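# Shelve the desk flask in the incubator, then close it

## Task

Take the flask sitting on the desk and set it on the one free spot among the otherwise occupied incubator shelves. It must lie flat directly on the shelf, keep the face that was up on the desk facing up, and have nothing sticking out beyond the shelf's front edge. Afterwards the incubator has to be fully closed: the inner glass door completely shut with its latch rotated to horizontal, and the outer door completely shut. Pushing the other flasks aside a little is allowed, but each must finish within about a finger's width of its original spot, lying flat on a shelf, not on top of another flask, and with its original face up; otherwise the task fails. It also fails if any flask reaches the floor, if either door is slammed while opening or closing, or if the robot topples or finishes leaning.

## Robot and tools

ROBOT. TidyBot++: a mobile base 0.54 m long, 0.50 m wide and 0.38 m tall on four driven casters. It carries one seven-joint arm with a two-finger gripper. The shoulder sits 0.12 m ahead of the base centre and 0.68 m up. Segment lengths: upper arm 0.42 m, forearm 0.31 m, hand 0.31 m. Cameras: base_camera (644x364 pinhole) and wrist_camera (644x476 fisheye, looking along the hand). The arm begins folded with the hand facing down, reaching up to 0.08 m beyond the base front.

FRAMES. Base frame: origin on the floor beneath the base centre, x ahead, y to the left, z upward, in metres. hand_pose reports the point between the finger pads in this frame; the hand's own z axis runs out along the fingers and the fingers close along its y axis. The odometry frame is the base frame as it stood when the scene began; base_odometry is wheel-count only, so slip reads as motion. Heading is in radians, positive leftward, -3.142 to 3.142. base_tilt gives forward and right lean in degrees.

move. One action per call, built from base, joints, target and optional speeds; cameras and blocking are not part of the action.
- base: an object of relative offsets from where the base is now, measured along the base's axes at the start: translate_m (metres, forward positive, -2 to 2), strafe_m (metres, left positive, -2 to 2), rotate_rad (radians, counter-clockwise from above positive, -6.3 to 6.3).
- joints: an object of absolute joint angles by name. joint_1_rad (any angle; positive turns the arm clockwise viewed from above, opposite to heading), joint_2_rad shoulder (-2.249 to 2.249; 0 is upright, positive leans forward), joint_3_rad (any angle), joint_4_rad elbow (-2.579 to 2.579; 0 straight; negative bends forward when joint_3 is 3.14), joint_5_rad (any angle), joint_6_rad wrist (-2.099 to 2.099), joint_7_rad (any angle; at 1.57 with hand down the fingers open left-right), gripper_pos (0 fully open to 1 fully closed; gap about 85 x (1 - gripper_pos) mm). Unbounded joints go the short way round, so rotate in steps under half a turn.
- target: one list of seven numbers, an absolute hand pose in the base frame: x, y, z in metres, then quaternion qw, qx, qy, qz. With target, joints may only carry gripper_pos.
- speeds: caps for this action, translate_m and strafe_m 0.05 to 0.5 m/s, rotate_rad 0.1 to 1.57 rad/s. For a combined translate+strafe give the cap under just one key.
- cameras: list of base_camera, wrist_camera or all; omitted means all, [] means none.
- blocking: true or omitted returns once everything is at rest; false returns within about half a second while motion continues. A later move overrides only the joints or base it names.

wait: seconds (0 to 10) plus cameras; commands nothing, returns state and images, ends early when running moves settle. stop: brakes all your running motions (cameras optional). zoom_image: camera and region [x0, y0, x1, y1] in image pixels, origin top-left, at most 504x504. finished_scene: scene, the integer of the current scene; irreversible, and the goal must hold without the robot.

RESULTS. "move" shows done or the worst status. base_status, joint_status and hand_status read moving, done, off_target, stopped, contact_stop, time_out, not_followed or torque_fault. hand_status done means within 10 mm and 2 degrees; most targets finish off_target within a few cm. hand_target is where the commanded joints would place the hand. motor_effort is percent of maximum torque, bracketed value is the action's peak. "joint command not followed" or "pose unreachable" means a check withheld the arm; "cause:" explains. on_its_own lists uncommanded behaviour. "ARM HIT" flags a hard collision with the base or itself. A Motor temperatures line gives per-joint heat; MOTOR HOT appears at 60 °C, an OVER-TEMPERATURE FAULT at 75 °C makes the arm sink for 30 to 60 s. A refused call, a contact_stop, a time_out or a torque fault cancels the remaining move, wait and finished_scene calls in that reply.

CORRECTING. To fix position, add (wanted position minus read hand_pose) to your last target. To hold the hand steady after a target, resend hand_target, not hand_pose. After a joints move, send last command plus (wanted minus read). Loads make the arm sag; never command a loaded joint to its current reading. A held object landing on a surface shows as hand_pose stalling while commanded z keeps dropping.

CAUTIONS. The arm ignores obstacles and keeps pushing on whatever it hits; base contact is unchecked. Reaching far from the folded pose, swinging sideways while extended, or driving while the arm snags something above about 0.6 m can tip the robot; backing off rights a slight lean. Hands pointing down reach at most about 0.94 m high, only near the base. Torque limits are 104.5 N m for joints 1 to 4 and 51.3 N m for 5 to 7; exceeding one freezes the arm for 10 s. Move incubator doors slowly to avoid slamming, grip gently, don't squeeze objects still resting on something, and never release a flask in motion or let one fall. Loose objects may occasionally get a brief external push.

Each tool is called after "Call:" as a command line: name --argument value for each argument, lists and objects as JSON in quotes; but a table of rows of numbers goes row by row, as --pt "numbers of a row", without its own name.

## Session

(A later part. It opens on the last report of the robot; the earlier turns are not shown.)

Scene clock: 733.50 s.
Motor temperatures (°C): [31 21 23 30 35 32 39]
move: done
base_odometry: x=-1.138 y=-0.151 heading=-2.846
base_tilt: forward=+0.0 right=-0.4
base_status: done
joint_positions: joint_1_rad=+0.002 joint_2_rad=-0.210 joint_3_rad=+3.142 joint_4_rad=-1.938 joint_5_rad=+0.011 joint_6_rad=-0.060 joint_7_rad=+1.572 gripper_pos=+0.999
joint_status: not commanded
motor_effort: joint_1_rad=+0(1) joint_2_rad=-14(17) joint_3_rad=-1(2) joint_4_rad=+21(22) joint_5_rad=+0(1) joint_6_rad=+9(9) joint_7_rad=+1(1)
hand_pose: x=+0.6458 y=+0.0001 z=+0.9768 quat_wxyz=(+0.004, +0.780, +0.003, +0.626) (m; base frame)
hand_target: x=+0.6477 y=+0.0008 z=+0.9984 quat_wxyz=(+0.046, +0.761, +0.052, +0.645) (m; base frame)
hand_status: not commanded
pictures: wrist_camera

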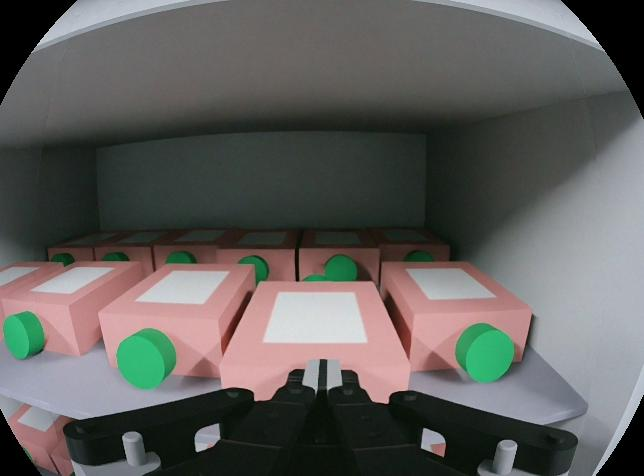

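Call:
move --base '{"translate_m": 0.014, "strafe_m": 0.0}' --speeds '{"translate_m": 0.05}' --cameras '["wrist_camera"]'

Call:
zoom_image --camera "wrist_camera" --region '[150, 220, 490, 420]'

Call:
move --base '{"translate_m": -0.14, "strafe_m": -0.005}' --speeds '{"translate_m": 0.1}' --cameras '["wrist_camera"]'

Call:
zoom_image --camera "wrist_camera" --region '[150, 200, 490, 400]'

Scene clock: 747.87 s.
Motor temperatures (°C): [31 21 23 30 35 32 39]
move: done
base_odometry: x=-1.152 y=-0.155 heading=-2.846
base_tilt: forward=+0.1 right=-0.3
base_status: done
joint_positions: joint_1_rad=+0.002 joint_2_rad=-0.210 joint_3_rad=+3.142 joint_4_rad=-1.938 joint_5_rad=+0.011 joint_6_rad=-0.060 joint_7_rad=+1.572 gripper_pos=+0.999
joint_status: not commanded
motor_effort: joint_1_rad=+0(2) joint_2_rad=-14(16) joint_3_rad=+0(2) joint_4_rad=+22(23) joint_5_rad=+0(0) joint_6_rad=+9(9) joint_7_rad=+1(1)
hand_pose: x=+0.6456 y=+0.0001 z=+0.9771 quat_wxyz=(+0.004, +0.780, +0.003, +0.626) (m; base frame)
hand_target: x=+0.6477 y=+0.0008 z=+0.9984 quat_wxyz=(+0.046, +0.761, +0.052, +0.645) (m; base frame)
hand_status: not commanded
pictures: wrist_camera

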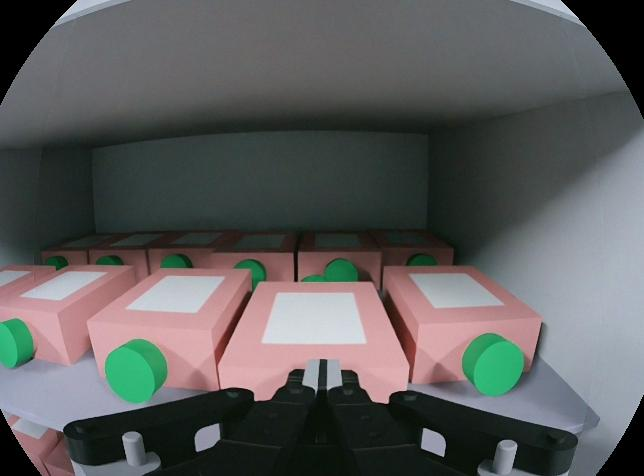

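Scaled by 1.482.

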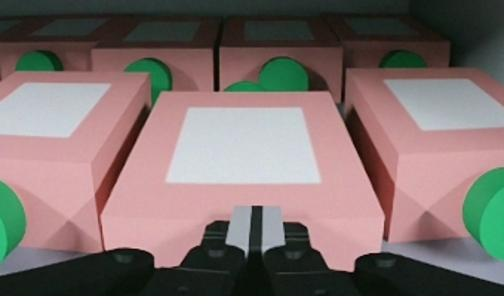

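Scene clock: 749.83 s.
Motor temperatures (°C): [31 21 23 30 35 32 39]
move: done
base_odometry: x=-1.019 y=-0.109 heading=-2.846
base_tilt: forward=+0.1 right=-0.3
base_status: done
joint_positions: joint_1_rad=+0.002 joint_2_rad=-0.212 joint_3_rad=+3.142 joint_4_rad=-1.938 joint_5_rad=+0.011 joint_6_rad=-0.060 joint_7_rad=+1.572 gripper_pos=+0.999
joint_status: not commanded
motor_effort: joint_1_rad=+0(1) joint_2_rad=-14(17) joint_3_rad=+0(1) joint_4_rad=+22(23) joint_5_rad=+0(1) joint_6_rad=+9(9) joint_7_rad=+0(1)
hand_pose: x=+0.6451 y=+0.0001 z=+0.9780 quat_wxyz=(+0.004, +0.779, +0.003, +0.627) (m; base frame)
hand_target: x=+0.6477 y=+0.0008 z=+0.9984 quat_wxyz=(+0.046, +0.761, +0.052, +0.645) (m; base frame)
hand_status: not commanded
pictures: wrist_camera

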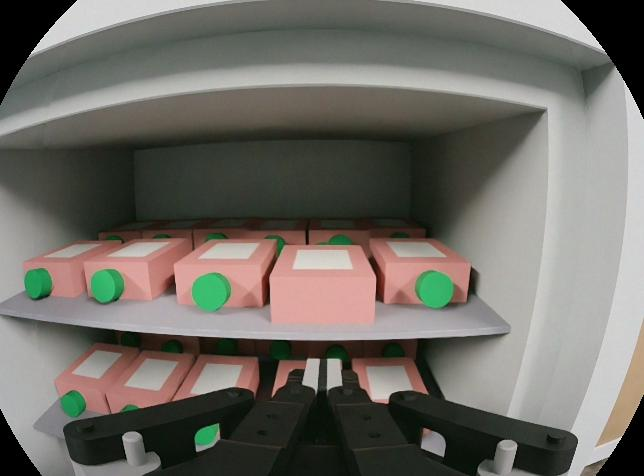

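Scaled by 1.482.

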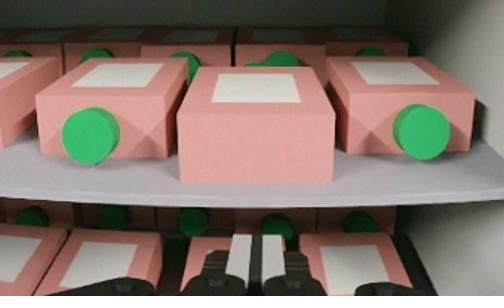

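Call:
move --base '{"translate_m": -0.55, "strafe_m": 0}' --speeds '{"translate_m": 0.3}'

Scene clock: 755.93 s.
Motor temperatures (°C): [31 21 23 30 35 32 39]
move: done
base_odometry: x=-0.493 y=+0.051 heading=-2.845
base_tilt: forward=+0.0 right=-0.3
base_status: done
joint_positions: joint_1_rad=+0.002 joint_2_rad=-0.213 joint_3_rad=+3.142 joint_4_rad=-1.938 joint_5_rad=+0.011 joint_6_rad=-0.060 joint_7_rad=+1.572 gripper_pos=+0.999
joint_status: not commanded
motor_effort: joint_1_rad=-1(2) joint_2_rad=-14(17) joint_3_rad=-1(1) joint_4_rad=+22(23) joint_5_rad=+0(1) joint_6_rad=+9(9) joint_7_rad=+1(1)
hand_pose: x=+0.6450 y=+0.0001 z=+0.9783 quat_wxyz=(+0.004, +0.779, +0.003, +0.627) (m; base frame)
hand_target: x=+0.6477 y=+0.0008 z=+0.9984 quat_wxyz=(+0.046, +0.761, +0.052, +0.645) (m; base frame)
hand_status: not commanded
pictures: base_camera, wrist_camera

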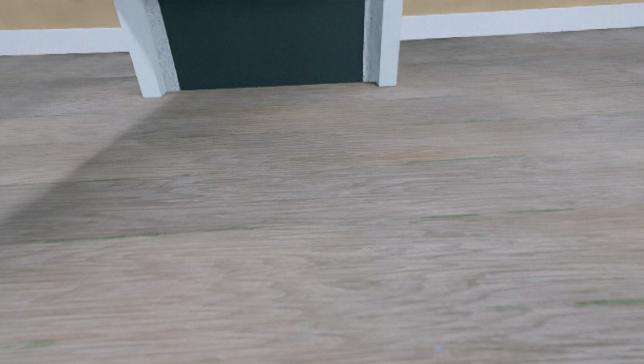

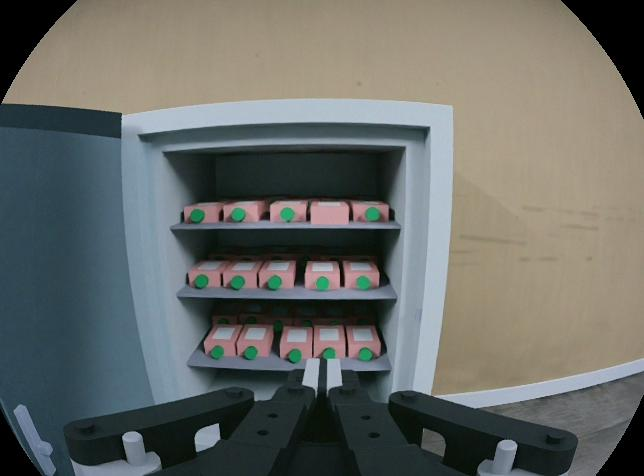

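Call:
move --base '{"translate_m": -0.4, "strafe_m": 0}' --speeds '{"translate_m": 0.3}' --cameras '[]'

Call:
move --joints '{"joint_1_rad": -0.4, "joint_6_rad": -0.1}'

Scene clock: 765.80 s.
Motor temperatures (°C): [31 21 23 30 35 32 39]
move: done
base_odometry: x=-0.110 y=+0.168 heading=-2.845
base_tilt: forward=+0.0 right=-0.3
base_status: done
joint_positions: joint_1_rad=+0.002 joint_2_rad=-0.213 joint_3_rad=+3.142 joint_4_rad=-1.938 joint_5_rad=+0.011 joint_6_rad=-0.060 joint_7_rad=+1.572 gripper_pos=+0.999
joint_status: not commanded
motor_effort: joint_1_rad=+0(1) joint_2_rad=-14(16) joint_3_rad=+0(2) joint_4_rad=+22(23) joint_5_rad=+0(1) joint_6_rad=+9(9) joint_7_rad=+0(1)
hand_pose: x=+0.6449 y=+0.0001 z=+0.9785 quat_wxyz=(+0.004, +0.779, +0.003, +0.627) (m; base frame)
hand_target: x=+0.6477 y=+0.0008 z=+0.9984 quat_wxyz=(+0.046, +0.761, +0.052, +0.645) (m; base frame)
hand_status: not commanded
pictures: none
No camera images: "cameras" was empty.

Scene clock: 767.33 s.
Motor temperatures (°C): [31 21 23 30 35 32 39]
move: done
base_odometry: x=-0.110 y=+0.168 heading=-2.845
base_tilt: forward=+0.0 right=-0.3
base_status: not commanded
joint_positions: joint_1_rad=-0.388 joint_2_rad=-0.213 joint_3_rad=+3.142 joint_4_rad=-1.938 joint_5_rad=+0.011 joint_6_rad=-0.060 joint_7_rad=+1.572 gripper_pos=+0.999
joint_status: all done
motor_effort: joint_1_rad=-1(2) joint_2_rad=-13(14) joint_3_rad=+0(2) joint_4_rad=+22(22) joint_5_rad=+0(1) joint_6_rad=+9(10) joint_7_rad=+1(1)
hand_pose: x=+0.6055 y=+0.1999 z=+0.9785 quat_wxyz=(-0.117, +0.763, +0.154, +0.616) (m; base frame)
hand_target: x=+0.6020 y=+0.2033 z=+0.9756 quat_wxyz=(-0.078, +0.759, +0.207, +0.613) (m; base frame)
hand_status: not commanded
pictures: base_camera, wrist_camera

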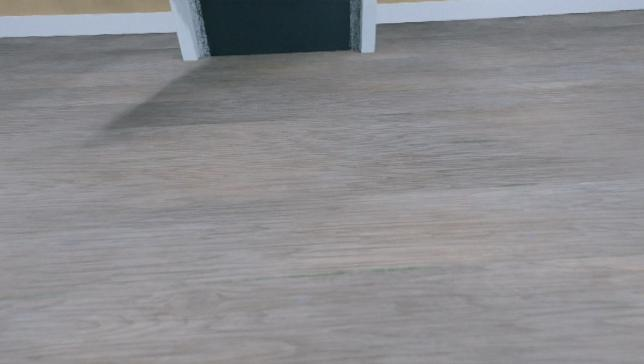

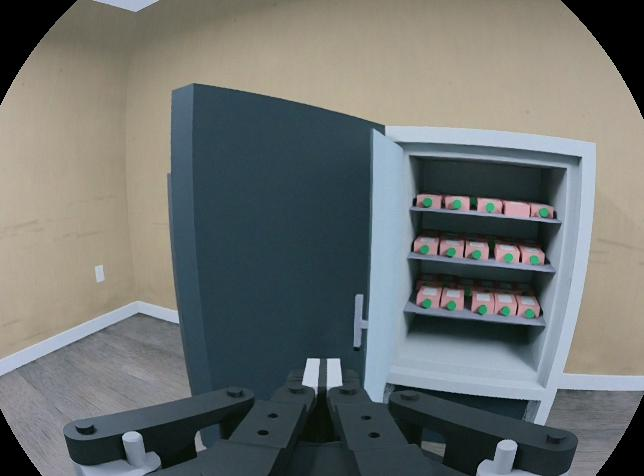

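Call:
move --joints '{"joint_1_rad": -0.01}' --base '{"strafe_m": 0.42}' --speeds '{"strafe_m": 0.3}'

Scene clock: 806.83 s.
Motor temperatures (°C): [31 21 23 30 35 32 39]
move: done
base_odometry: x=+0.012 y=-0.234 heading=-2.845
base_tilt: forward=+0.0 right=-0.3
base_status: done
joint_positions: joint_1_rad=-0.021 joint_2_rad=-0.213 joint_3_rad=+3.142 joint_4_rad=-1.938 joint_5_rad=+0.011 joint_6_rad=-0.060 joint_7_rad=+1.572 gripper_pos=+0.999
joint_status: all done
motor_effort: joint_1_rad=+0(2) joint_2_rad=-13(14) joint_3_rad=-1(3) joint_4_rad=+21(23) joint_5_rad=+0(1) joint_6_rad=+9(9) joint_7_rad=+0(1)
hand_pose: x=+0.6448 y=+0.0121 z=+0.9786 quat_wxyz=(-0.003, +0.779, +0.012, +0.627) (m; base frame)
hand_target: x=+0.6430 y=+0.0044 z=+0.9756 quat_wxyz=(+0.043, +0.784, +0.056, +0.616) (m; base frame)
hand_status: not commanded
pictures: base_camera, wrist_camera

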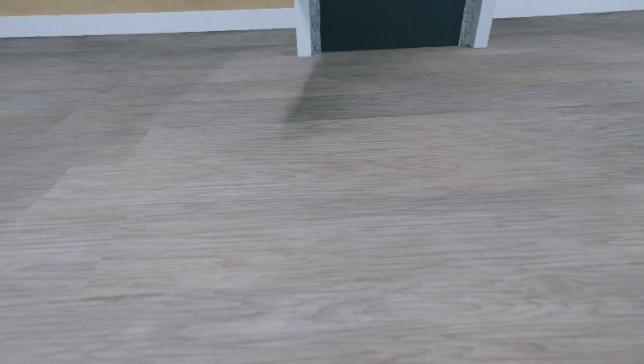

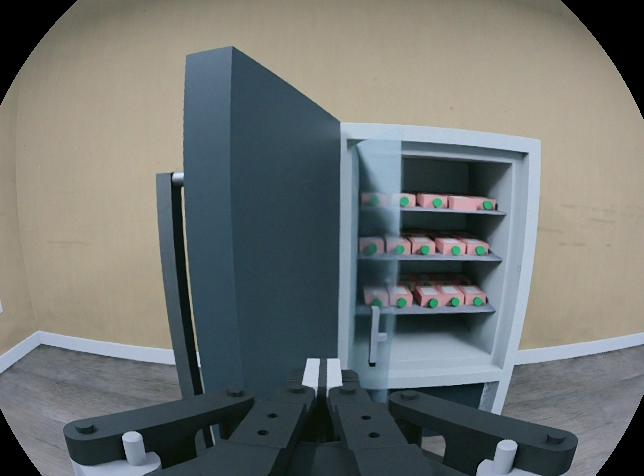

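Call:
move --base '{"strafe_m": -0.03, "translate_m": 0.35}' --speeds '{"translate_m": 0.2}'

Scene clock: 819.17 s.
Motor temperatures (°C): [31 21 23 30 35 32 39]
move: done
base_odometry: x=-0.331 y=-0.307 heading=-2.845
base_tilt: forward=+0.1 right=-0.3
base_status: done
joint_positions: joint_1_rad=-0.021 joint_2_rad=-0.211 joint_3_rad=+3.142 joint_4_rad=-1.938 joint_5_rad=+0.011 joint_6_rad=-0.060 joint_7_rad=+1.572 gripper_pos=+0.999
joint_status: not commanded
motor_effort: joint_1_rad=-1(1) joint_2_rad=-14(16) joint_3_rad=+0(1) joint_4_rad=+22(23) joint_5_rad=+0(1) joint_6_rad=+9(9) joint_7_rad=+0(1)
hand_pose: x=+0.6452 y=+0.0121 z=+0.9778 quat_wxyz=(-0.003, +0.779, +0.012, +0.627) (m; base frame)
hand_target: x=+0.6430 y=+0.0044 z=+0.9756 quat_wxyz=(+0.043, +0.784, +0.056, +0.616) (m; base frame)
hand_status: not commanded
pictures: base_camera, wrist_camera

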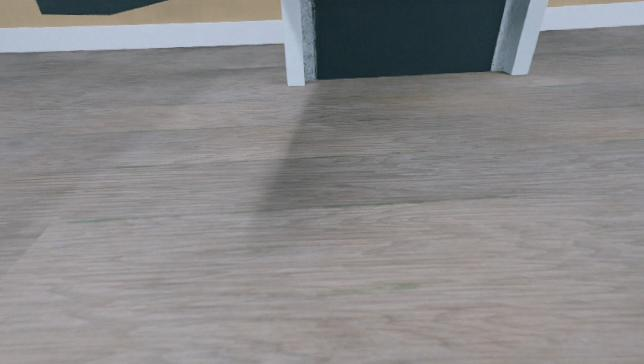

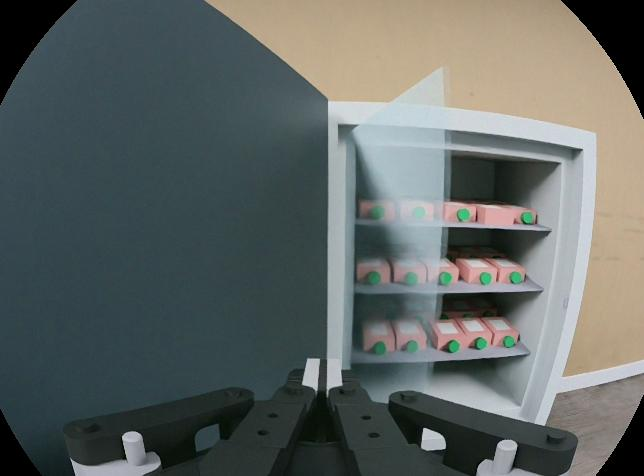

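Call:
move --base '{"strafe_m": -0.02, "translate_m": 0.24}' --speeds '{"translate_m": 0.15}'

Scene clock: 826.77 s.
Motor temperatures (°C): [31 21 23 30 35 32 39]
move: done
base_odometry: x=-0.567 y=-0.358 heading=-2.845
base_tilt: forward=+0.1 right=-0.3
base_status: done
joint_positions: joint_1_rad=-0.019 joint_2_rad=-0.213 joint_3_rad=+3.141 joint_4_rad=-1.938 joint_5_rad=+0.011 joint_6_rad=-0.061 joint_7_rad=+1.572 gripper_pos=+0.999
joint_status: not commanded
motor_effort: joint_1_rad=-1(4) joint_2_rad=-14(16) joint_3_rad=+0(5) joint_4_rad=+22(24) joint_5_rad=+0(1) joint_6_rad=+9(10) joint_7_rad=+0(1)
hand_pose: x=+0.6446 y=+0.0118 z=+0.9783 quat_wxyz=(-0.002, +0.779, +0.012, +0.627) (m; base frame)
hand_target: x=+0.6430 y=+0.0044 z=+0.9756 quat_wxyz=(+0.043, +0.784, +0.056, +0.616) (m; base frame)
hand_status: not commanded
pictures: base_camera, wrist_camera

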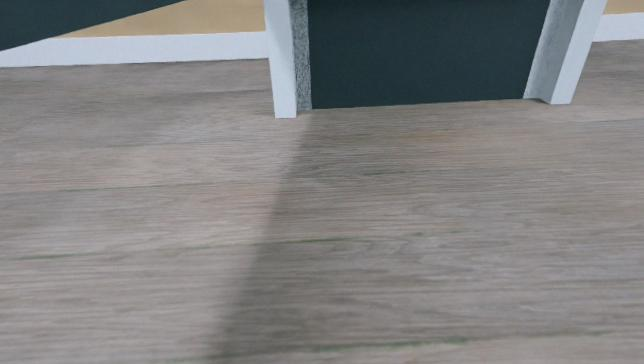

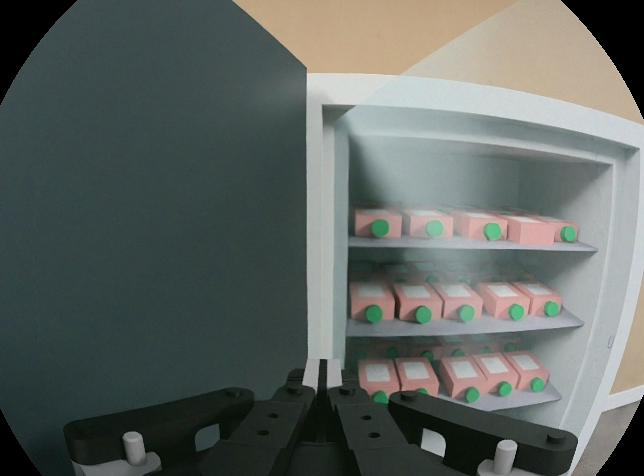

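Call:
move --base '{"strafe_m": -0.12}' --speeds '{"strafe_m": 0.06}' --cameras '["wrist_camera"]'

Call:
move --base '{"strafe_m": -0.12}' --speeds '{"strafe_m": 0.06}' --cameras '["wrist_camera"]'

Scene clock: 835.53 s.
Motor temperatures (°C): [31 21 23 30 35 32 39]
move: done
base_odometry: x=-0.602 y=-0.244 heading=-2.845
base_tilt: forward=+0.0 right=-0.3
base_status: done
joint_positions: joint_1_rad=-0.018 joint_2_rad=-0.213 joint_3_rad=+3.140 joint_4_rad=-1.938 joint_5_rad=+0.011 joint_6_rad=-0.061 joint_7_rad=+1.572 gripper_pos=+0.999
joint_status: not commanded
motor_effort: joint_1_rad=-1(3) joint_2_rad=-14(14) joint_3_rad=+0(3) joint_4_rad=+22(23) joint_5_rad=+0(1) joint_6_rad=+9(9) joint_7_rad=+0(1)
hand_pose: x=+0.6446 y=+0.0116 z=+0.9783 quat_wxyz=(-0.002, +0.779, +0.012, +0.627) (m; base frame)
hand_target: x=+0.6430 y=+0.0044 z=+0.9756 quat_wxyz=(+0.043, +0.784, +0.056, +0.616) (m; base frame)
hand_status: not commanded
pictures: wrist_camera

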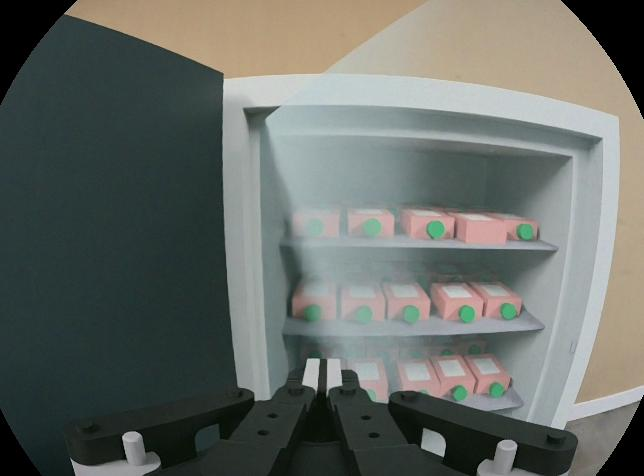

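Scene clock: 838.03 s.
Motor temperatures (°C): [31 21 23 30 35 32 39]
move: done
base_odometry: x=-0.637 y=-0.129 heading=-2.845
base_tilt: forward=+0.1 right=-0.3
base_status: done
joint_positions: joint_1_rad=-0.017 joint_2_rad=-0.213 joint_3_rad=+3.140 joint_4_rad=-1.938 joint_5_rad=+0.011 joint_6_rad=-0.061 joint_7_rad=+1.572 gripper_pos=+0.999
joint_status: not commanded
motor_effort: joint_1_rad=+0(3) joint_2_rad=-14(15) joint_3_rad=-1(3) joint_4_rad=+22(23) joint_5_rad=+0(1) joint_6_rad=+9(9) joint_7_rad=+1(1)
hand_pose: x=+0.6446 y=+0.0113 z=+0.9783 quat_wxyz=(-0.002, +0.779, +0.012, +0.627) (m; base frame)
hand_target: x=+0.6430 y=+0.0044 z=+0.9756 quat_wxyz=(+0.043, +0.784, +0.056, +0.616) (m; base frame)
hand_status: not commanded
pictures: wrist_camera

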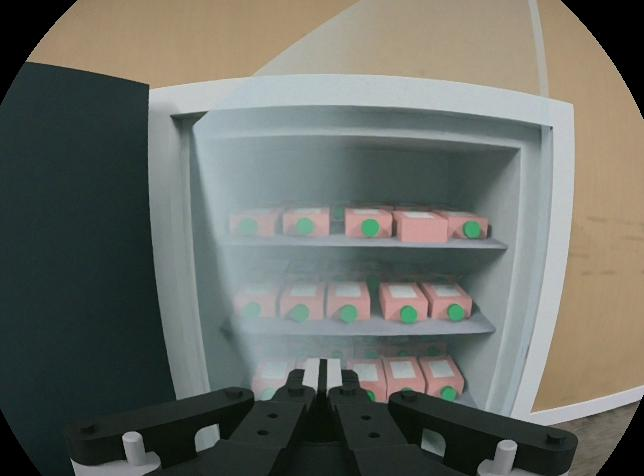

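Call:
move --base '{"strafe_m": -0.1, "translate_m": 0.03}' --speeds '{"strafe_m": 0.06}' --cameras '["wrist_camera"]'

Call:
move --base '{"translate_m": 0.06, "strafe_m": -0.03}' --speeds '{"translate_m": 0.06}' --cameras '["wrist_camera"]'

Scene clock: 845.90 s.
Motor temperatures (°C): [31 21 23 30 35 32 39]
move: done
base_odometry: x=-0.695 y=-0.042 heading=-2.845
base_tilt: forward=+0.0 right=-0.3
base_status: done
joint_positions: joint_1_rad=-0.017 joint_2_rad=-0.213 joint_3_rad=+3.139 joint_4_rad=-1.938 joint_5_rad=+0.011 joint_6_rad=-0.061 joint_7_rad=+1.572 gripper_pos=+0.999
joint_status: not commanded
motor_effort: joint_1_rad=+0(3) joint_2_rad=-14(15) joint_3_rad=+0(3) joint_4_rad=+21(22) joint_5_rad=+0(1) joint_6_rad=+9(9) joint_7_rad=+0(1)
hand_pose: x=+0.6445 y=+0.0113 z=+0.9783 quat_wxyz=(-0.002, +0.779, +0.012, +0.627) (m; base frame)
hand_target: x=+0.6430 y=+0.0044 z=+0.9756 quat_wxyz=(+0.043, +0.784, +0.056, +0.616) (m; base frame)
hand_status: not commanded
pictures: wrist_camera

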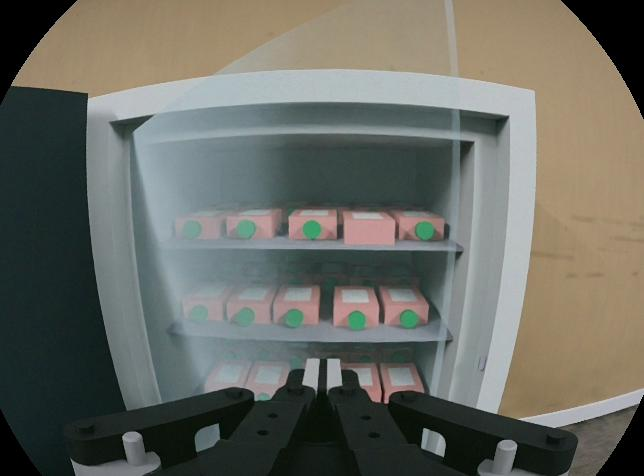

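Scene clock: 847.50 s.
Motor temperatures (°C): [31 21 23 30 35 32 39]
move: done
base_odometry: x=-0.761 y=-0.031 heading=-2.845
base_tilt: forward=+0.1 right=-0.4
base_status: done
joint_positions: joint_1_rad=-0.017 joint_2_rad=-0.213 joint_3_rad=+3.139 joint_4_rad=-1.938 joint_5_rad=+0.011 joint_6_rad=-0.061 joint_7_rad=+1.572 gripper_pos=+0.999
joint_status: not commanded
motor_effort: joint_1_rad=-1(2) joint_2_rad=-14(16) joint_3_rad=-1(3) joint_4_rad=+22(23) joint_5_rad=+0(1) joint_6_rad=+9(10) joint_7_rad=+1(1)
hand_pose: x=+0.6446 y=+0.0113 z=+0.9781 quat_wxyz=(-0.002, +0.779, +0.012, +0.627) (m; base frame)
hand_target: x=+0.6430 y=+0.0044 z=+0.9756 quat_wxyz=(+0.043, +0.784, +0.056, +0.616) (m; base frame)
hand_status: not commanded
pictures: wrist_camera

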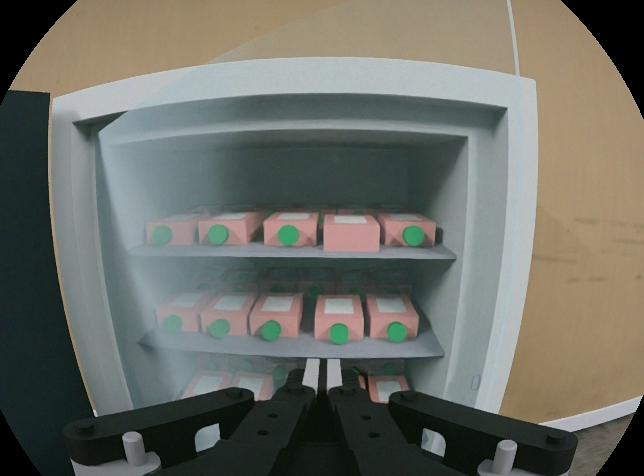

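Call:
move --base '{"translate_m": 0.04, "strafe_m": -0.08}' --speeds '{"strafe_m": 0.06}' --cameras '["wrist_camera"]'

Call:
move --base '{"translate_m": 0.06, "strafe_m": -0.03}' --speeds '{"translate_m": 0.06}' --cameras '["wrist_camera"]'

Scene clock: 854.77 s.
Motor temperatures (°C): [31 21 23 30 35 32 39]
move: done
base_odometry: x=-0.823 y=+0.034 heading=-2.845
base_tilt: forward=+0.1 right=-0.3
base_status: done
joint_positions: joint_1_rad=-0.016 joint_2_rad=-0.213 joint_3_rad=+3.139 joint_4_rad=-1.938 joint_5_rad=+0.011 joint_6_rad=-0.061 joint_7_rad=+1.572 gripper_pos=+0.999
joint_status: not commanded
motor_effort: joint_1_rad=+0(3) joint_2_rad=-14(16) joint_3_rad=-1(4) joint_4_rad=+22(23) joint_5_rad=+0(1) joint_6_rad=+9(9) joint_7_rad=+0(1)
hand_pose: x=+0.6446 y=+0.0113 z=+0.9781 quat_wxyz=(-0.002, +0.779, +0.012, +0.627) (m; base frame)
hand_target: x=+0.6430 y=+0.0044 z=+0.9756 quat_wxyz=(+0.043, +0.784, +0.056, +0.616) (m; base frame)
hand_status: not commanded
pictures: wrist_camera

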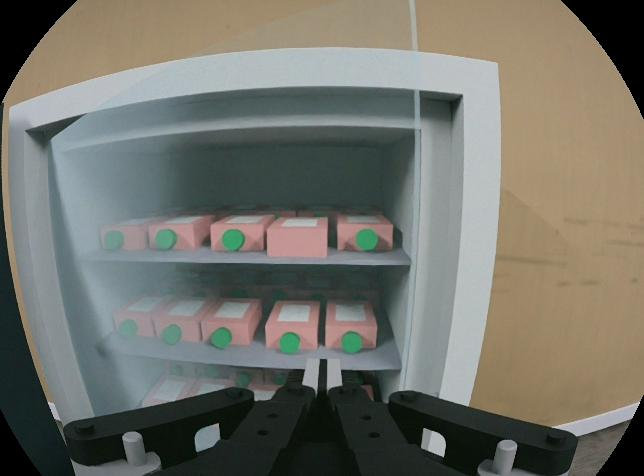

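Scene clock: 856.37 s.
Motor temperatures (°C): [31 21 23 30 35 32 39]
move: done
base_odometry: x=-0.889 y=+0.045 heading=-2.845
base_tilt: forward=+0.1 right=-0.3
base_status: done
joint_positions: joint_1_rad=-0.016 joint_2_rad=-0.213 joint_3_rad=+3.139 joint_4_rad=-1.938 joint_5_rad=+0.011 joint_6_rad=-0.062 joint_7_rad=+1.572 gripper_pos=+0.999
joint_status: not commanded
motor_effort: joint_1_rad=-1(2) joint_2_rad=-14(16) joint_3_rad=+0(1) joint_4_rad=+22(23) joint_5_rad=+0(1) joint_6_rad=+9(10) joint_7_rad=+0(1)
hand_pose: x=+0.6447 y=+0.0113 z=+0.9779 quat_wxyz=(-0.002, +0.779, +0.012, +0.627) (m; base frame)
hand_target: x=+0.6430 y=+0.0044 z=+0.9756 quat_wxyz=(+0.043, +0.784, +0.056, +0.616) (m; base frame)
hand_status: not commanded
pictures: wrist_camera

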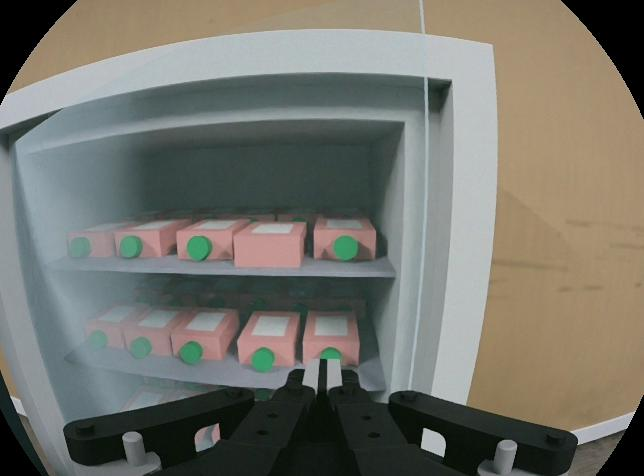

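Call:
move --base '{"translate_m": 0.08}' --speeds '{"translate_m": 0.06}' --cameras '["wrist_camera"]'

Call:
move --base '{"translate_m": 0.08}' --speeds '{"translate_m": 0.06}' --cameras '["wrist_camera"]'

Scene clock: 864.00 s.
Motor temperatures (°C): [31 21 23 30 35 32 39]
move: done
base_odometry: x=-0.966 y=+0.022 heading=-2.845
base_tilt: forward=+0.0 right=-0.4
base_status: done
joint_positions: joint_1_rad=-0.016 joint_2_rad=-0.212 joint_3_rad=+3.139 joint_4_rad=-1.938 joint_5_rad=+0.011 joint_6_rad=-0.062 joint_7_rad=+1.572 gripper_pos=+0.999
joint_status: not commanded
motor_effort: joint_1_rad=-1(1) joint_2_rad=-13(17) joint_3_rad=+0(2) joint_4_rad=+22(23) joint_5_rad=+0(1) joint_6_rad=+9(10) joint_7_rad=+1(1)
hand_pose: x=+0.6448 y=+0.0113 z=+0.9776 quat_wxyz=(-0.002, +0.779, +0.012, +0.626) (m; base frame)
hand_target: x=+0.6430 y=+0.0044 z=+0.9756 quat_wxyz=(+0.043, +0.784, +0.056, +0.616) (m; base frame)
hand_status: not commanded
pictures: wrist_camera

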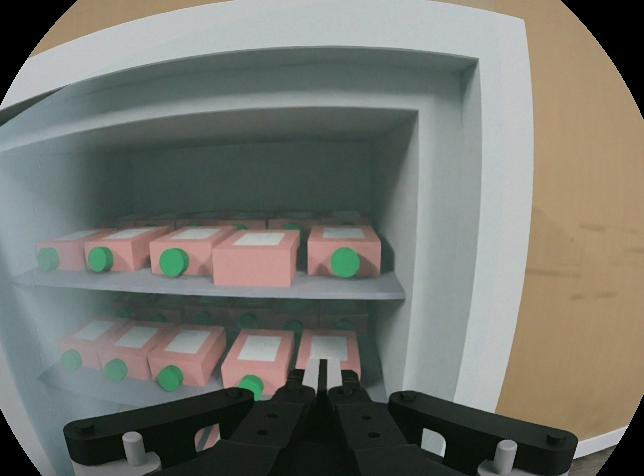

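Scene clock: 865.83 s.
Motor temperatures (°C): [31 21 23 30 35 32 39]
move: done
base_odometry: x=-1.043 y=-0.001 heading=-2.845
base_tilt: forward=+0.1 right=-0.4
base_status: done
joint_positions: joint_1_rad=-0.016 joint_2_rad=-0.212 joint_3_rad=+3.139 joint_4_rad=-1.938 joint_5_rad=+0.011 joint_6_rad=-0.063 joint_7_rad=+1.572 gripper_pos=+0.999
joint_status: not commanded
motor_effort: joint_1_rad=-1(1) joint_2_rad=-14(17) joint_3_rad=-1(2) joint_4_rad=+22(23) joint_5_rad=+0(1) joint_6_rad=+9(10) joint_7_rad=+0(1)
hand_pose: x=+0.6448 y=+0.0113 z=+0.9775 quat_wxyz=(-0.002, +0.780, +0.012, +0.626) (m; base frame)
hand_target: x=+0.6430 y=+0.0044 z=+0.9756 quat_wxyz=(+0.043, +0.784, +0.056, +0.616) (m; base frame)
hand_status: not commanded
pictures: wrist_camera

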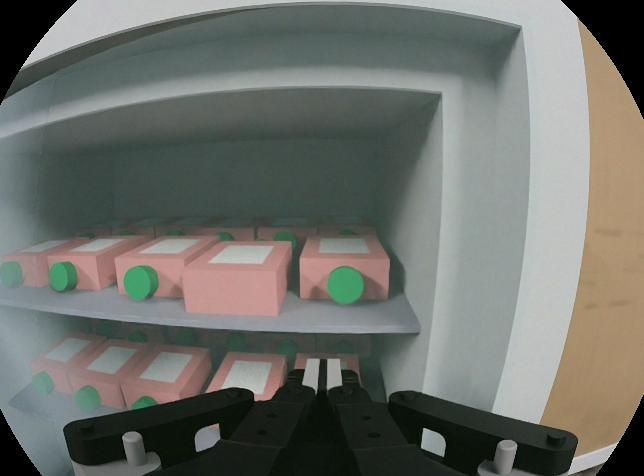

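Call:
zoom_image --camera "wrist_camera" --region '[340, 0, 640, 240]'

Call:
zoom_image --camera "wrist_camera" --region '[240, 240, 580, 476]'

Scaled by 1.680.

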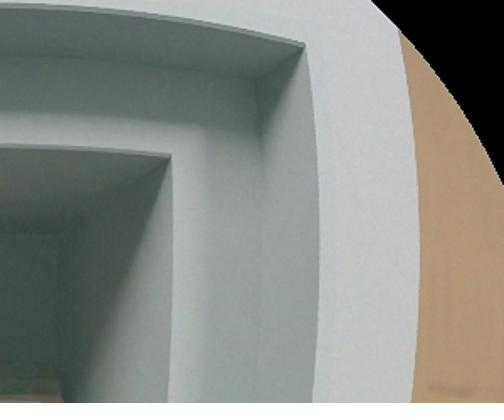

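Scaled by 1.482.

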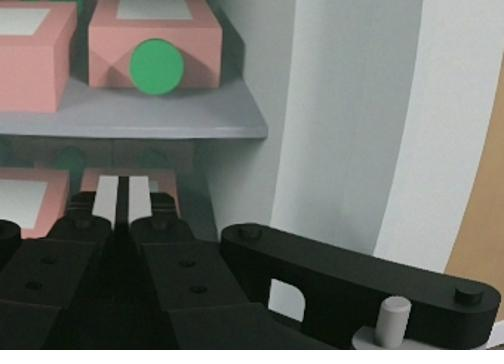

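Call:
move --base '{"translate_m": 0.03}' --speeds '{"translate_m": 0.05}' --cameras '["wrist_camera"]'

Call:
move --base '{"translate_m": 0.03}' --speeds '{"translate_m": 0.05}' --cameras '["wrist_camera"]'

Scene clock: 882.30 s.
Motor temperatures (°C): [31 21 23 30 35 32 39]
move: done
base_odometry: x=-1.072 y=-0.010 heading=-2.845
base_tilt: forward=+0.1 right=-0.3
base_status: done
joint_positions: joint_1_rad=-0.016 joint_2_rad=-0.212 joint_3_rad=+3.139 joint_4_rad=-1.938 joint_5_rad=+0.011 joint_6_rad=-0.063 joint_7_rad=+1.572 gripper_pos=+0.999
joint_status: not commanded
motor_effort: joint_1_rad=-1(1) joint_2_rad=-14(17) joint_3_rad=-1(2) joint_4_rad=+22(23) joint_5_rad=+0(1) joint_6_rad=+9(10) joint_7_rad=+1(1)
hand_pose: x=+0.6447 y=+0.0113 z=+0.9775 quat_wxyz=(-0.002, +0.780, +0.012, +0.626) (m; base frame)
hand_target: x=+0.6430 y=+0.0044 z=+0.9756 quat_wxyz=(+0.043, +0.784, +0.056, +0.616) (m; base frame)
hand_status: not commanded
pictures: wrist_camera

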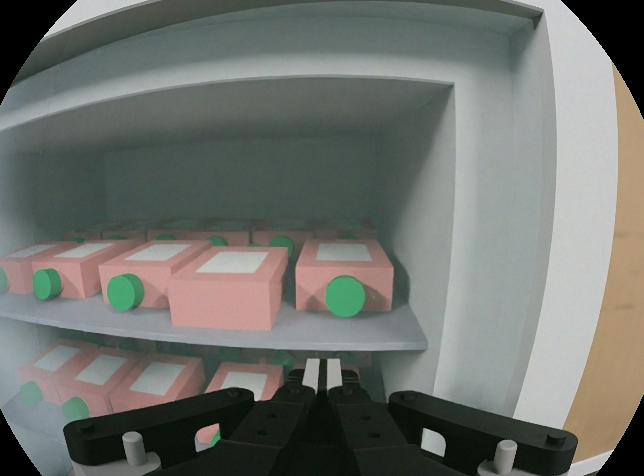

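Scene clock: 883.37 s.
Motor temperatures (°C): [31 21 23 30 35 32 39]
move: done
base_odometry: x=-1.100 y=-0.018 heading=-2.846
base_tilt: forward=+0.0 right=-0.3
base_status: done
joint_positions: joint_1_rad=-0.016 joint_2_rad=-0.212 joint_3_rad=+3.139 joint_4_rad=-1.938 joint_5_rad=+0.011 joint_6_rad=-0.063 joint_7_rad=+1.572 gripper_pos=+0.999
joint_status: not commanded
motor_effort: joint_1_rad=+0(1) joint_2_rad=-14(17) joint_3_rad=-1(1) joint_4_rad=+22(23) joint_5_rad=+0(1) joint_6_rad=+9(10) joint_7_rad=+0(1)
hand_pose: x=+0.6447 y=+0.0113 z=+0.9774 quat_wxyz=(-0.002, +0.780, +0.012, +0.626) (m; base frame)
hand_target: x=+0.6430 y=+0.0044 z=+0.9756 quat_wxyz=(+0.043, +0.784, +0.056, +0.616) (m; base frame)
hand_status: not commanded
pictures: wrist_camera

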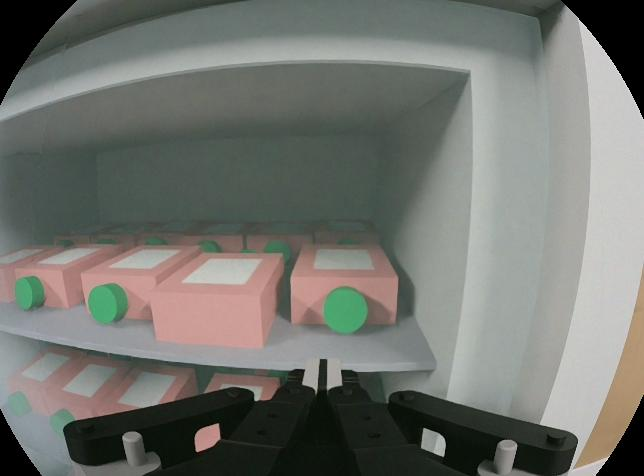

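Call:
move --base '{"translate_m": 0.02}' --speeds '{"translate_m": 0.05}' --cameras '["wrist_camera"]'

Call:
zoom_image --camera "wrist_camera" --region '[400, 0, 644, 240]'

Scene clock: 890.67 s.
Motor temperatures (°C): [31 21 23 30 35 32 39]
move: done
base_odometry: x=-1.120 y=-0.024 heading=-2.846
base_tilt: forward=+0.0 right=-0.3
base_status: done
joint_positions: joint_1_rad=-0.016 joint_2_rad=-0.214 joint_3_rad=+3.139 joint_4_rad=-1.938 joint_5_rad=+0.011 joint_6_rad=-0.064 joint_7_rad=+1.572 gripper_pos=+0.999
joint_status: not commanded
motor_effort: joint_1_rad=+0(1) joint_2_rad=-14(17) joint_3_rad=+0(1) joint_4_rad=+22(22) joint_5_rad=+0(1) joint_6_rad=+9(10) joint_7_rad=+0(1)
hand_pose: x=+0.6442 y=+0.0113 z=+0.9781 quat_wxyz=(-0.002, +0.779, +0.012, +0.626) (m; base frame)
hand_target: x=+0.6430 y=+0.0044 z=+0.9756 quat_wxyz=(+0.043, +0.784, +0.056, +0.616) (m; base frame)
hand_status: not commanded
pictures: wrist_camera

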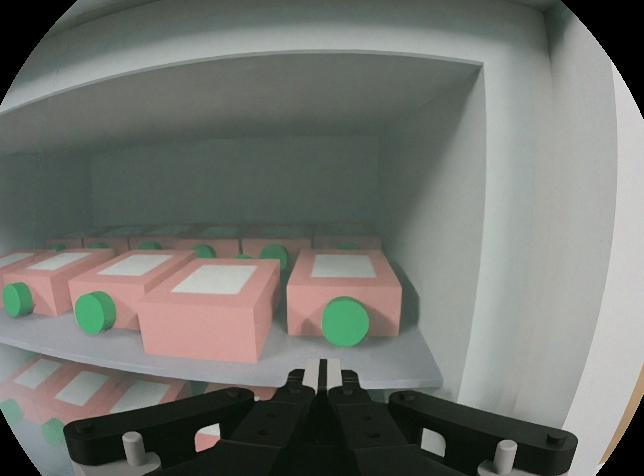

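Scaled by 2.066.

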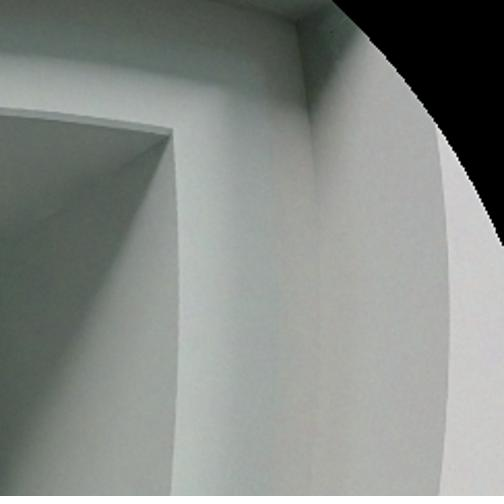

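Call:
move --base '{"translate_m": 0.02}' --speeds '{"translate_m": 0.05}' --cameras '["wrist_camera"]'

Call:
move --base '{"translate_m": 0.015}' --speeds '{"translate_m": 0.05}' --cameras '["wrist_camera"]'

Scene clock: 897.30 s.
Motor temperatures (°C): [31 21 23 30 35 32 39]
move: done
base_odometry: x=-1.139 y=-0.030 heading=-2.846
base_tilt: forward=+0.0 right=-0.3
base_status: done
joint_positions: joint_1_rad=-0.016 joint_2_rad=-0.227 joint_3_rad=+3.139 joint_4_rad=-1.942 joint_5_rad=+0.011 joint_6_rad=-0.076 joint_7_rad=+1.572 gripper_pos=+0.999
joint_status: not commanded
motor_effort: joint_1_rad=+0(1) joint_2_rad=-11(15) joint_3_rad=-1(1) joint_4_rad=+23(27) joint_5_rad=+0(1) joint_6_rad=+10(13) joint_7_rad=+0(1)
hand_pose: x=+0.6389 y=+0.0111 z=+0.9790 quat_wxyz=(-0.002, +0.780, +0.012, +0.625) (m; base frame)
hand_target: x=+0.6430 y=+0.0044 z=+0.9756 quat_wxyz=(+0.043, +0.784, +0.056, +0.616) (m; base frame)
hand_status: not commanded
pictures: wrist_camera

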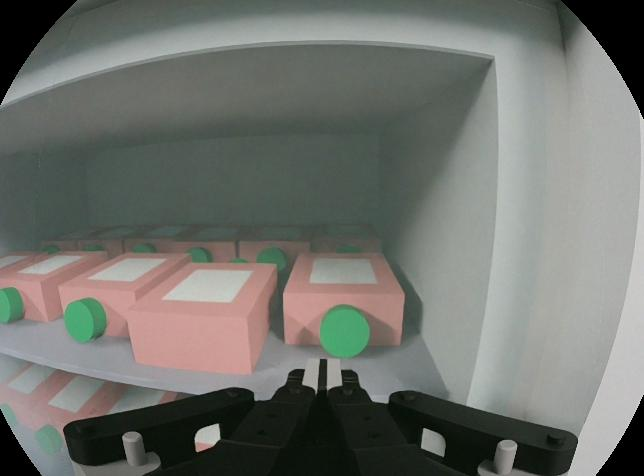

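Scene clock: 898.13 s.
Motor temperatures (°C): [31 21 23 30 35 32 39]
move: done
base_odometry: x=-1.153 y=-0.034 heading=-2.846
base_tilt: forward=+0.0 right=-0.3
base_status: done
joint_positions: joint_1_rad=-0.016 joint_2_rad=-0.263 joint_3_rad=+3.138 joint_4_rad=-1.958 joint_5_rad=+0.011 joint_6_rad=-0.102 joint_7_rad=+1.572 gripper_pos=+0.999
joint_status: not commanded
motor_effort: joint_1_rad=+2(3) joint_2_rad=-3(11) joint_3_rad=+2(4) joint_4_rad=+27(30) joint_5_rad=+1(1) joint_6_rad=+14(17) joint_7_rad=+0(1)
hand_pose: x=+0.6248 y=+0.0111 z=+0.9790 quat_wxyz=(-0.002, +0.782, +0.012, +0.623) (m; base frame)
hand_target: x=+0.6430 y=+0.0044 z=+0.9756 quat_wxyz=(+0.043, +0.784, +0.056, +0.616) (m; base frame)
hand_status: not commanded
pictures: wrist_camera

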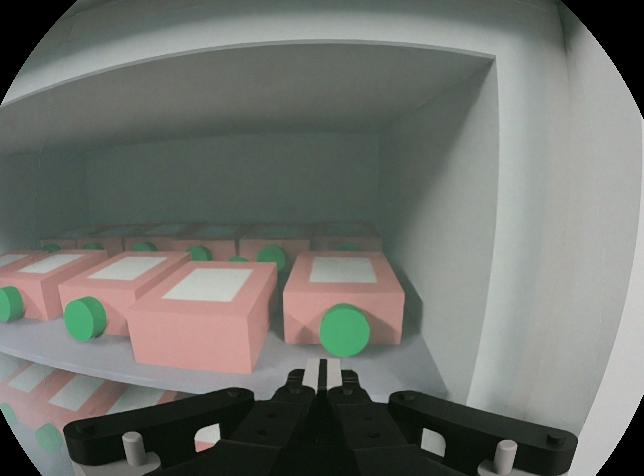

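Call:
move --base '{"translate_m": -0.25}' --speeds '{"translate_m": 0.1}' --cameras '["wrist_camera"]'

Scene clock: 905.63 s.
Motor temperatures (°C): [31 21 23 30 35 32 39]
move: done
base_odometry: x=-0.914 y=+0.039 heading=-2.846
base_tilt: forward=+0.0 right=-0.3
base_status: done
joint_positions: joint_1_rad=-0.014 joint_2_rad=-0.216 joint_3_rad=+3.138 joint_4_rad=-1.932 joint_5_rad=+0.011 joint_6_rad=-0.098 joint_7_rad=+1.572 gripper_pos=+0.999
joint_status: not commanded
motor_effort: joint_1_rad=+0(2) joint_2_rad=-13(16) joint_3_rad=-1(2) joint_4_rad=+22(25) joint_5_rad=+0(1) joint_6_rad=+9(13) joint_7_rad=+1(1)
hand_pose: x=+0.6419 y=+0.0099 z=+0.9719 quat_wxyz=(-0.001, +0.788, +0.011, +0.616) (m; base frame)
hand_target: x=+0.6430 y=+0.0044 z=+0.9756 quat_wxyz=(+0.043, +0.784, +0.056, +0.616) (m; base frame)
hand_status: not commanded
pictures: wrist_camera

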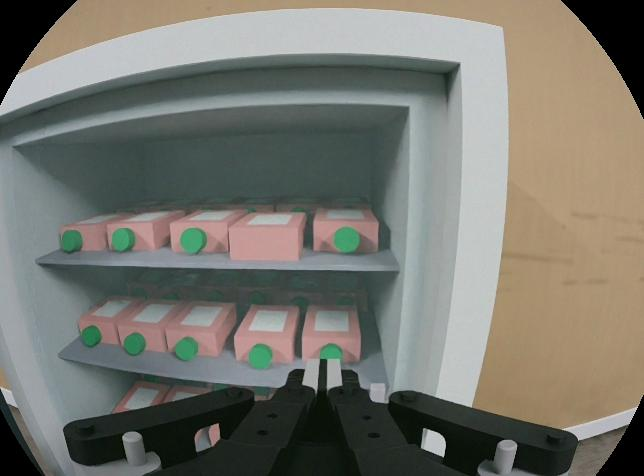

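Call:
move --base '{"translate_m": -0.38, "strafe_m": -0.06}' --speeds '{"translate_m": 0.25}' --cameras '[]'

Call:
move --joints '{"joint_1_rad": 0.01, "joint_2_rad": 0.60, "joint_3_rad": 3.1416, "joint_4_rad": -1.949, "joint_5_rad": -0.04, "joint_6_rad": 1.0, "joint_7_rad": 1.51, "gripper_pos": 0.3}' --cameras '["wrist_camera"]'

Scene clock: 918.63 s.
Motor temperatures (°C): [31 21 23 30 35 32 39]
move: done
base_odometry: x=-0.568 y=+0.207 heading=-2.846
base_tilt: forward=+0.0 right=-0.3
base_status: done
joint_positions: joint_1_rad=-0.014 joint_2_rad=-0.214 joint_3_rad=+3.138 joint_4_rad=-1.932 joint_5_rad=+0.011 joint_6_rad=-0.098 joint_7_rad=+1.572 gripper_pos=+0.999
joint_status: not commanded
motor_effort: joint_1_rad=-1(1) joint_2_rad=-14(17) joint_3_rad=+0(2) joint_4_rad=+22(23) joint_5_rad=+0(1) joint_6_rad=+9(9) joint_7_rad=+1(1)
hand_pose: x=+0.6424 y=+0.0099 z=+0.9710 quat_wxyz=(-0.001, +0.788, +0.011, +0.615) (m; base frame)
hand_target: x=+0.6430 y=+0.0044 z=+0.9756 quat_wxyz=(+0.043, +0.784, +0.056, +0.616) (m; base frame)
hand_status: not commanded
pictures: none
No camera images: "cameras" was empty.

Scene clock: 921.07 s.
Motor temperatures (°C): [31 21 23 30 35 32 39]
move: done
base_odometry: x=-0.568 y=+0.207 heading=-2.846
base_tilt: forward=+0.1 right=-0.3
base_status: not commanded
joint_positions: joint_1_rad=-0.004 joint_2_rad=+0.598 joint_3_rad=+3.138 joint_4_rad=-1.939 joint_5_rad=+0.010 joint_6_rad=+0.954 joint_7_rad=+1.572 gripper_pos=+0.300
joint_status: all done
motor_effort: joint_1_rad=-1(2) joint_2_rad=-36(38) joint_3_rad=-1(3) joint_4_rad=+15(22) joint_5_rad=+0(2) joint_6_rad=+9(10) joint_7_rad=+1(1)
hand_pose: x=+0.8459 y=+0.0090 z=+0.7672 quat_wxyz=(-0.004, +0.711, +0.007, +0.703) (m; base frame)
hand_target: x=+0.8431 y=-0.0164 z=+0.7750 quat_wxyz=(-0.014, +0.698, -0.044, +0.715) (m; base frame)
hand_status: not commanded
pictures: wrist_camera

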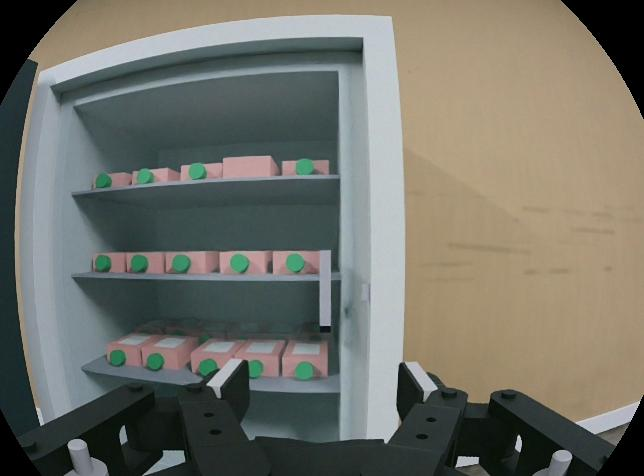

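Call:
move --base '{"translate_m": 0.25, "strafe_m": 0.005}' --joints '{"joint_2_rad": 0.615, "joint_6_rad": 1.02, "gripper_pos": 0.2}' --speeds '{"translate_m": 0.15}' --cameras '["wrist_camera"]'

Scene clock: 934.27 s.
Motor temperatures (°C): [31 21 23 30 35 32 39]
move: done
base_odometry: x=-0.805 y=+0.130 heading=-2.846
base_tilt: forward=+0.0 right=-0.4
base_status: done
joint_positions: joint_1_rad=-0.002 joint_2_rad=+0.612 joint_3_rad=+3.138 joint_4_rad=-1.942 joint_5_rad=+0.010 joint_6_rad=+0.980 joint_7_rad=+1.572 gripper_pos=+0.200
joint_status: all done
motor_effort: joint_1_rad=-1(1) joint_2_rad=-36(38) joint_3_rad=-1(2) joint_4_rad=+14(16) joint_5_rad=+0(1) joint_6_rad=+9(10) joint_7_rad=+0(1)
hand_pose: x=+0.8463 y=+0.0071 z=+0.7637 quat_wxyz=(-0.003, +0.708, +0.006, +0.706) (m; base frame)
hand_target: x=+0.8443 y=-0.0165 z=+0.7703 quat_wxyz=(-0.014, +0.696, -0.044, +0.716) (m; base frame)
hand_status: not commanded
pictures: wrist_camera

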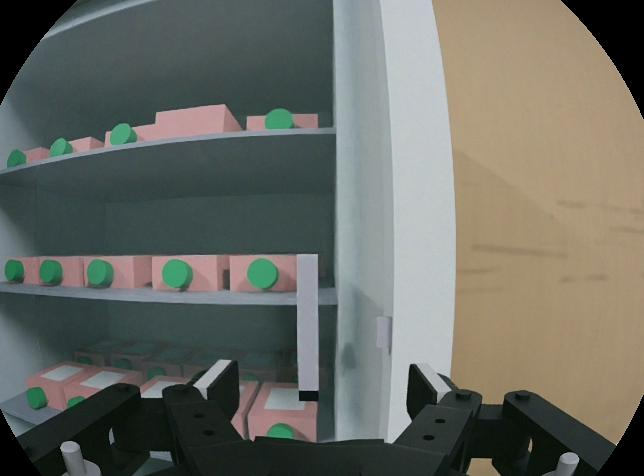

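Call:
move --base '{"translate_m": 0.11, "strafe_m": 0.018}' --speeds '{"translate_m": 0.08}' --cameras '["wrist_camera"]'

Scene clock: 944.80 s.
Motor temperatures (°C): [31 21 23 30 35 32 39]
move: done
base_odometry: x=-0.906 y=+0.080 heading=-2.846
base_tilt: forward=+0.1 right=-0.3
base_status: done
joint_positions: joint_1_rad=-0.001 joint_2_rad=+0.614 joint_3_rad=+3.138 joint_4_rad=-1.942 joint_5_rad=+0.010 joint_6_rad=+0.980 joint_7_rad=+1.572 gripper_pos=+0.200
joint_status: not commanded
motor_effort: joint_1_rad=+0(2) joint_2_rad=-36(38) joint_3_rad=-2(3) joint_4_rad=+15(16) joint_5_rad=+0(1) joint_6_rad=+9(10) joint_7_rad=+1(1)
hand_pose: x=+0.8463 y=+0.0066 z=+0.7618 quat_wxyz=(-0.003, +0.709, +0.006, +0.705) (m; base frame)
hand_target: x=+0.8443 y=-0.0165 z=+0.7703 quat_wxyz=(-0.014, +0.696, -0.044, +0.716) (m; base frame)
hand_status: not commanded
pictures: wrist_camera

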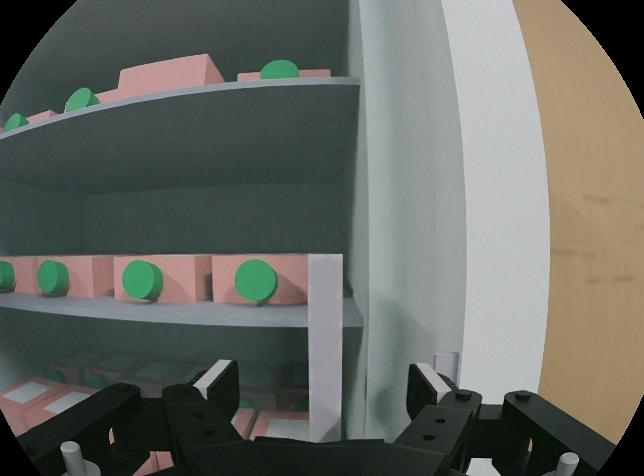

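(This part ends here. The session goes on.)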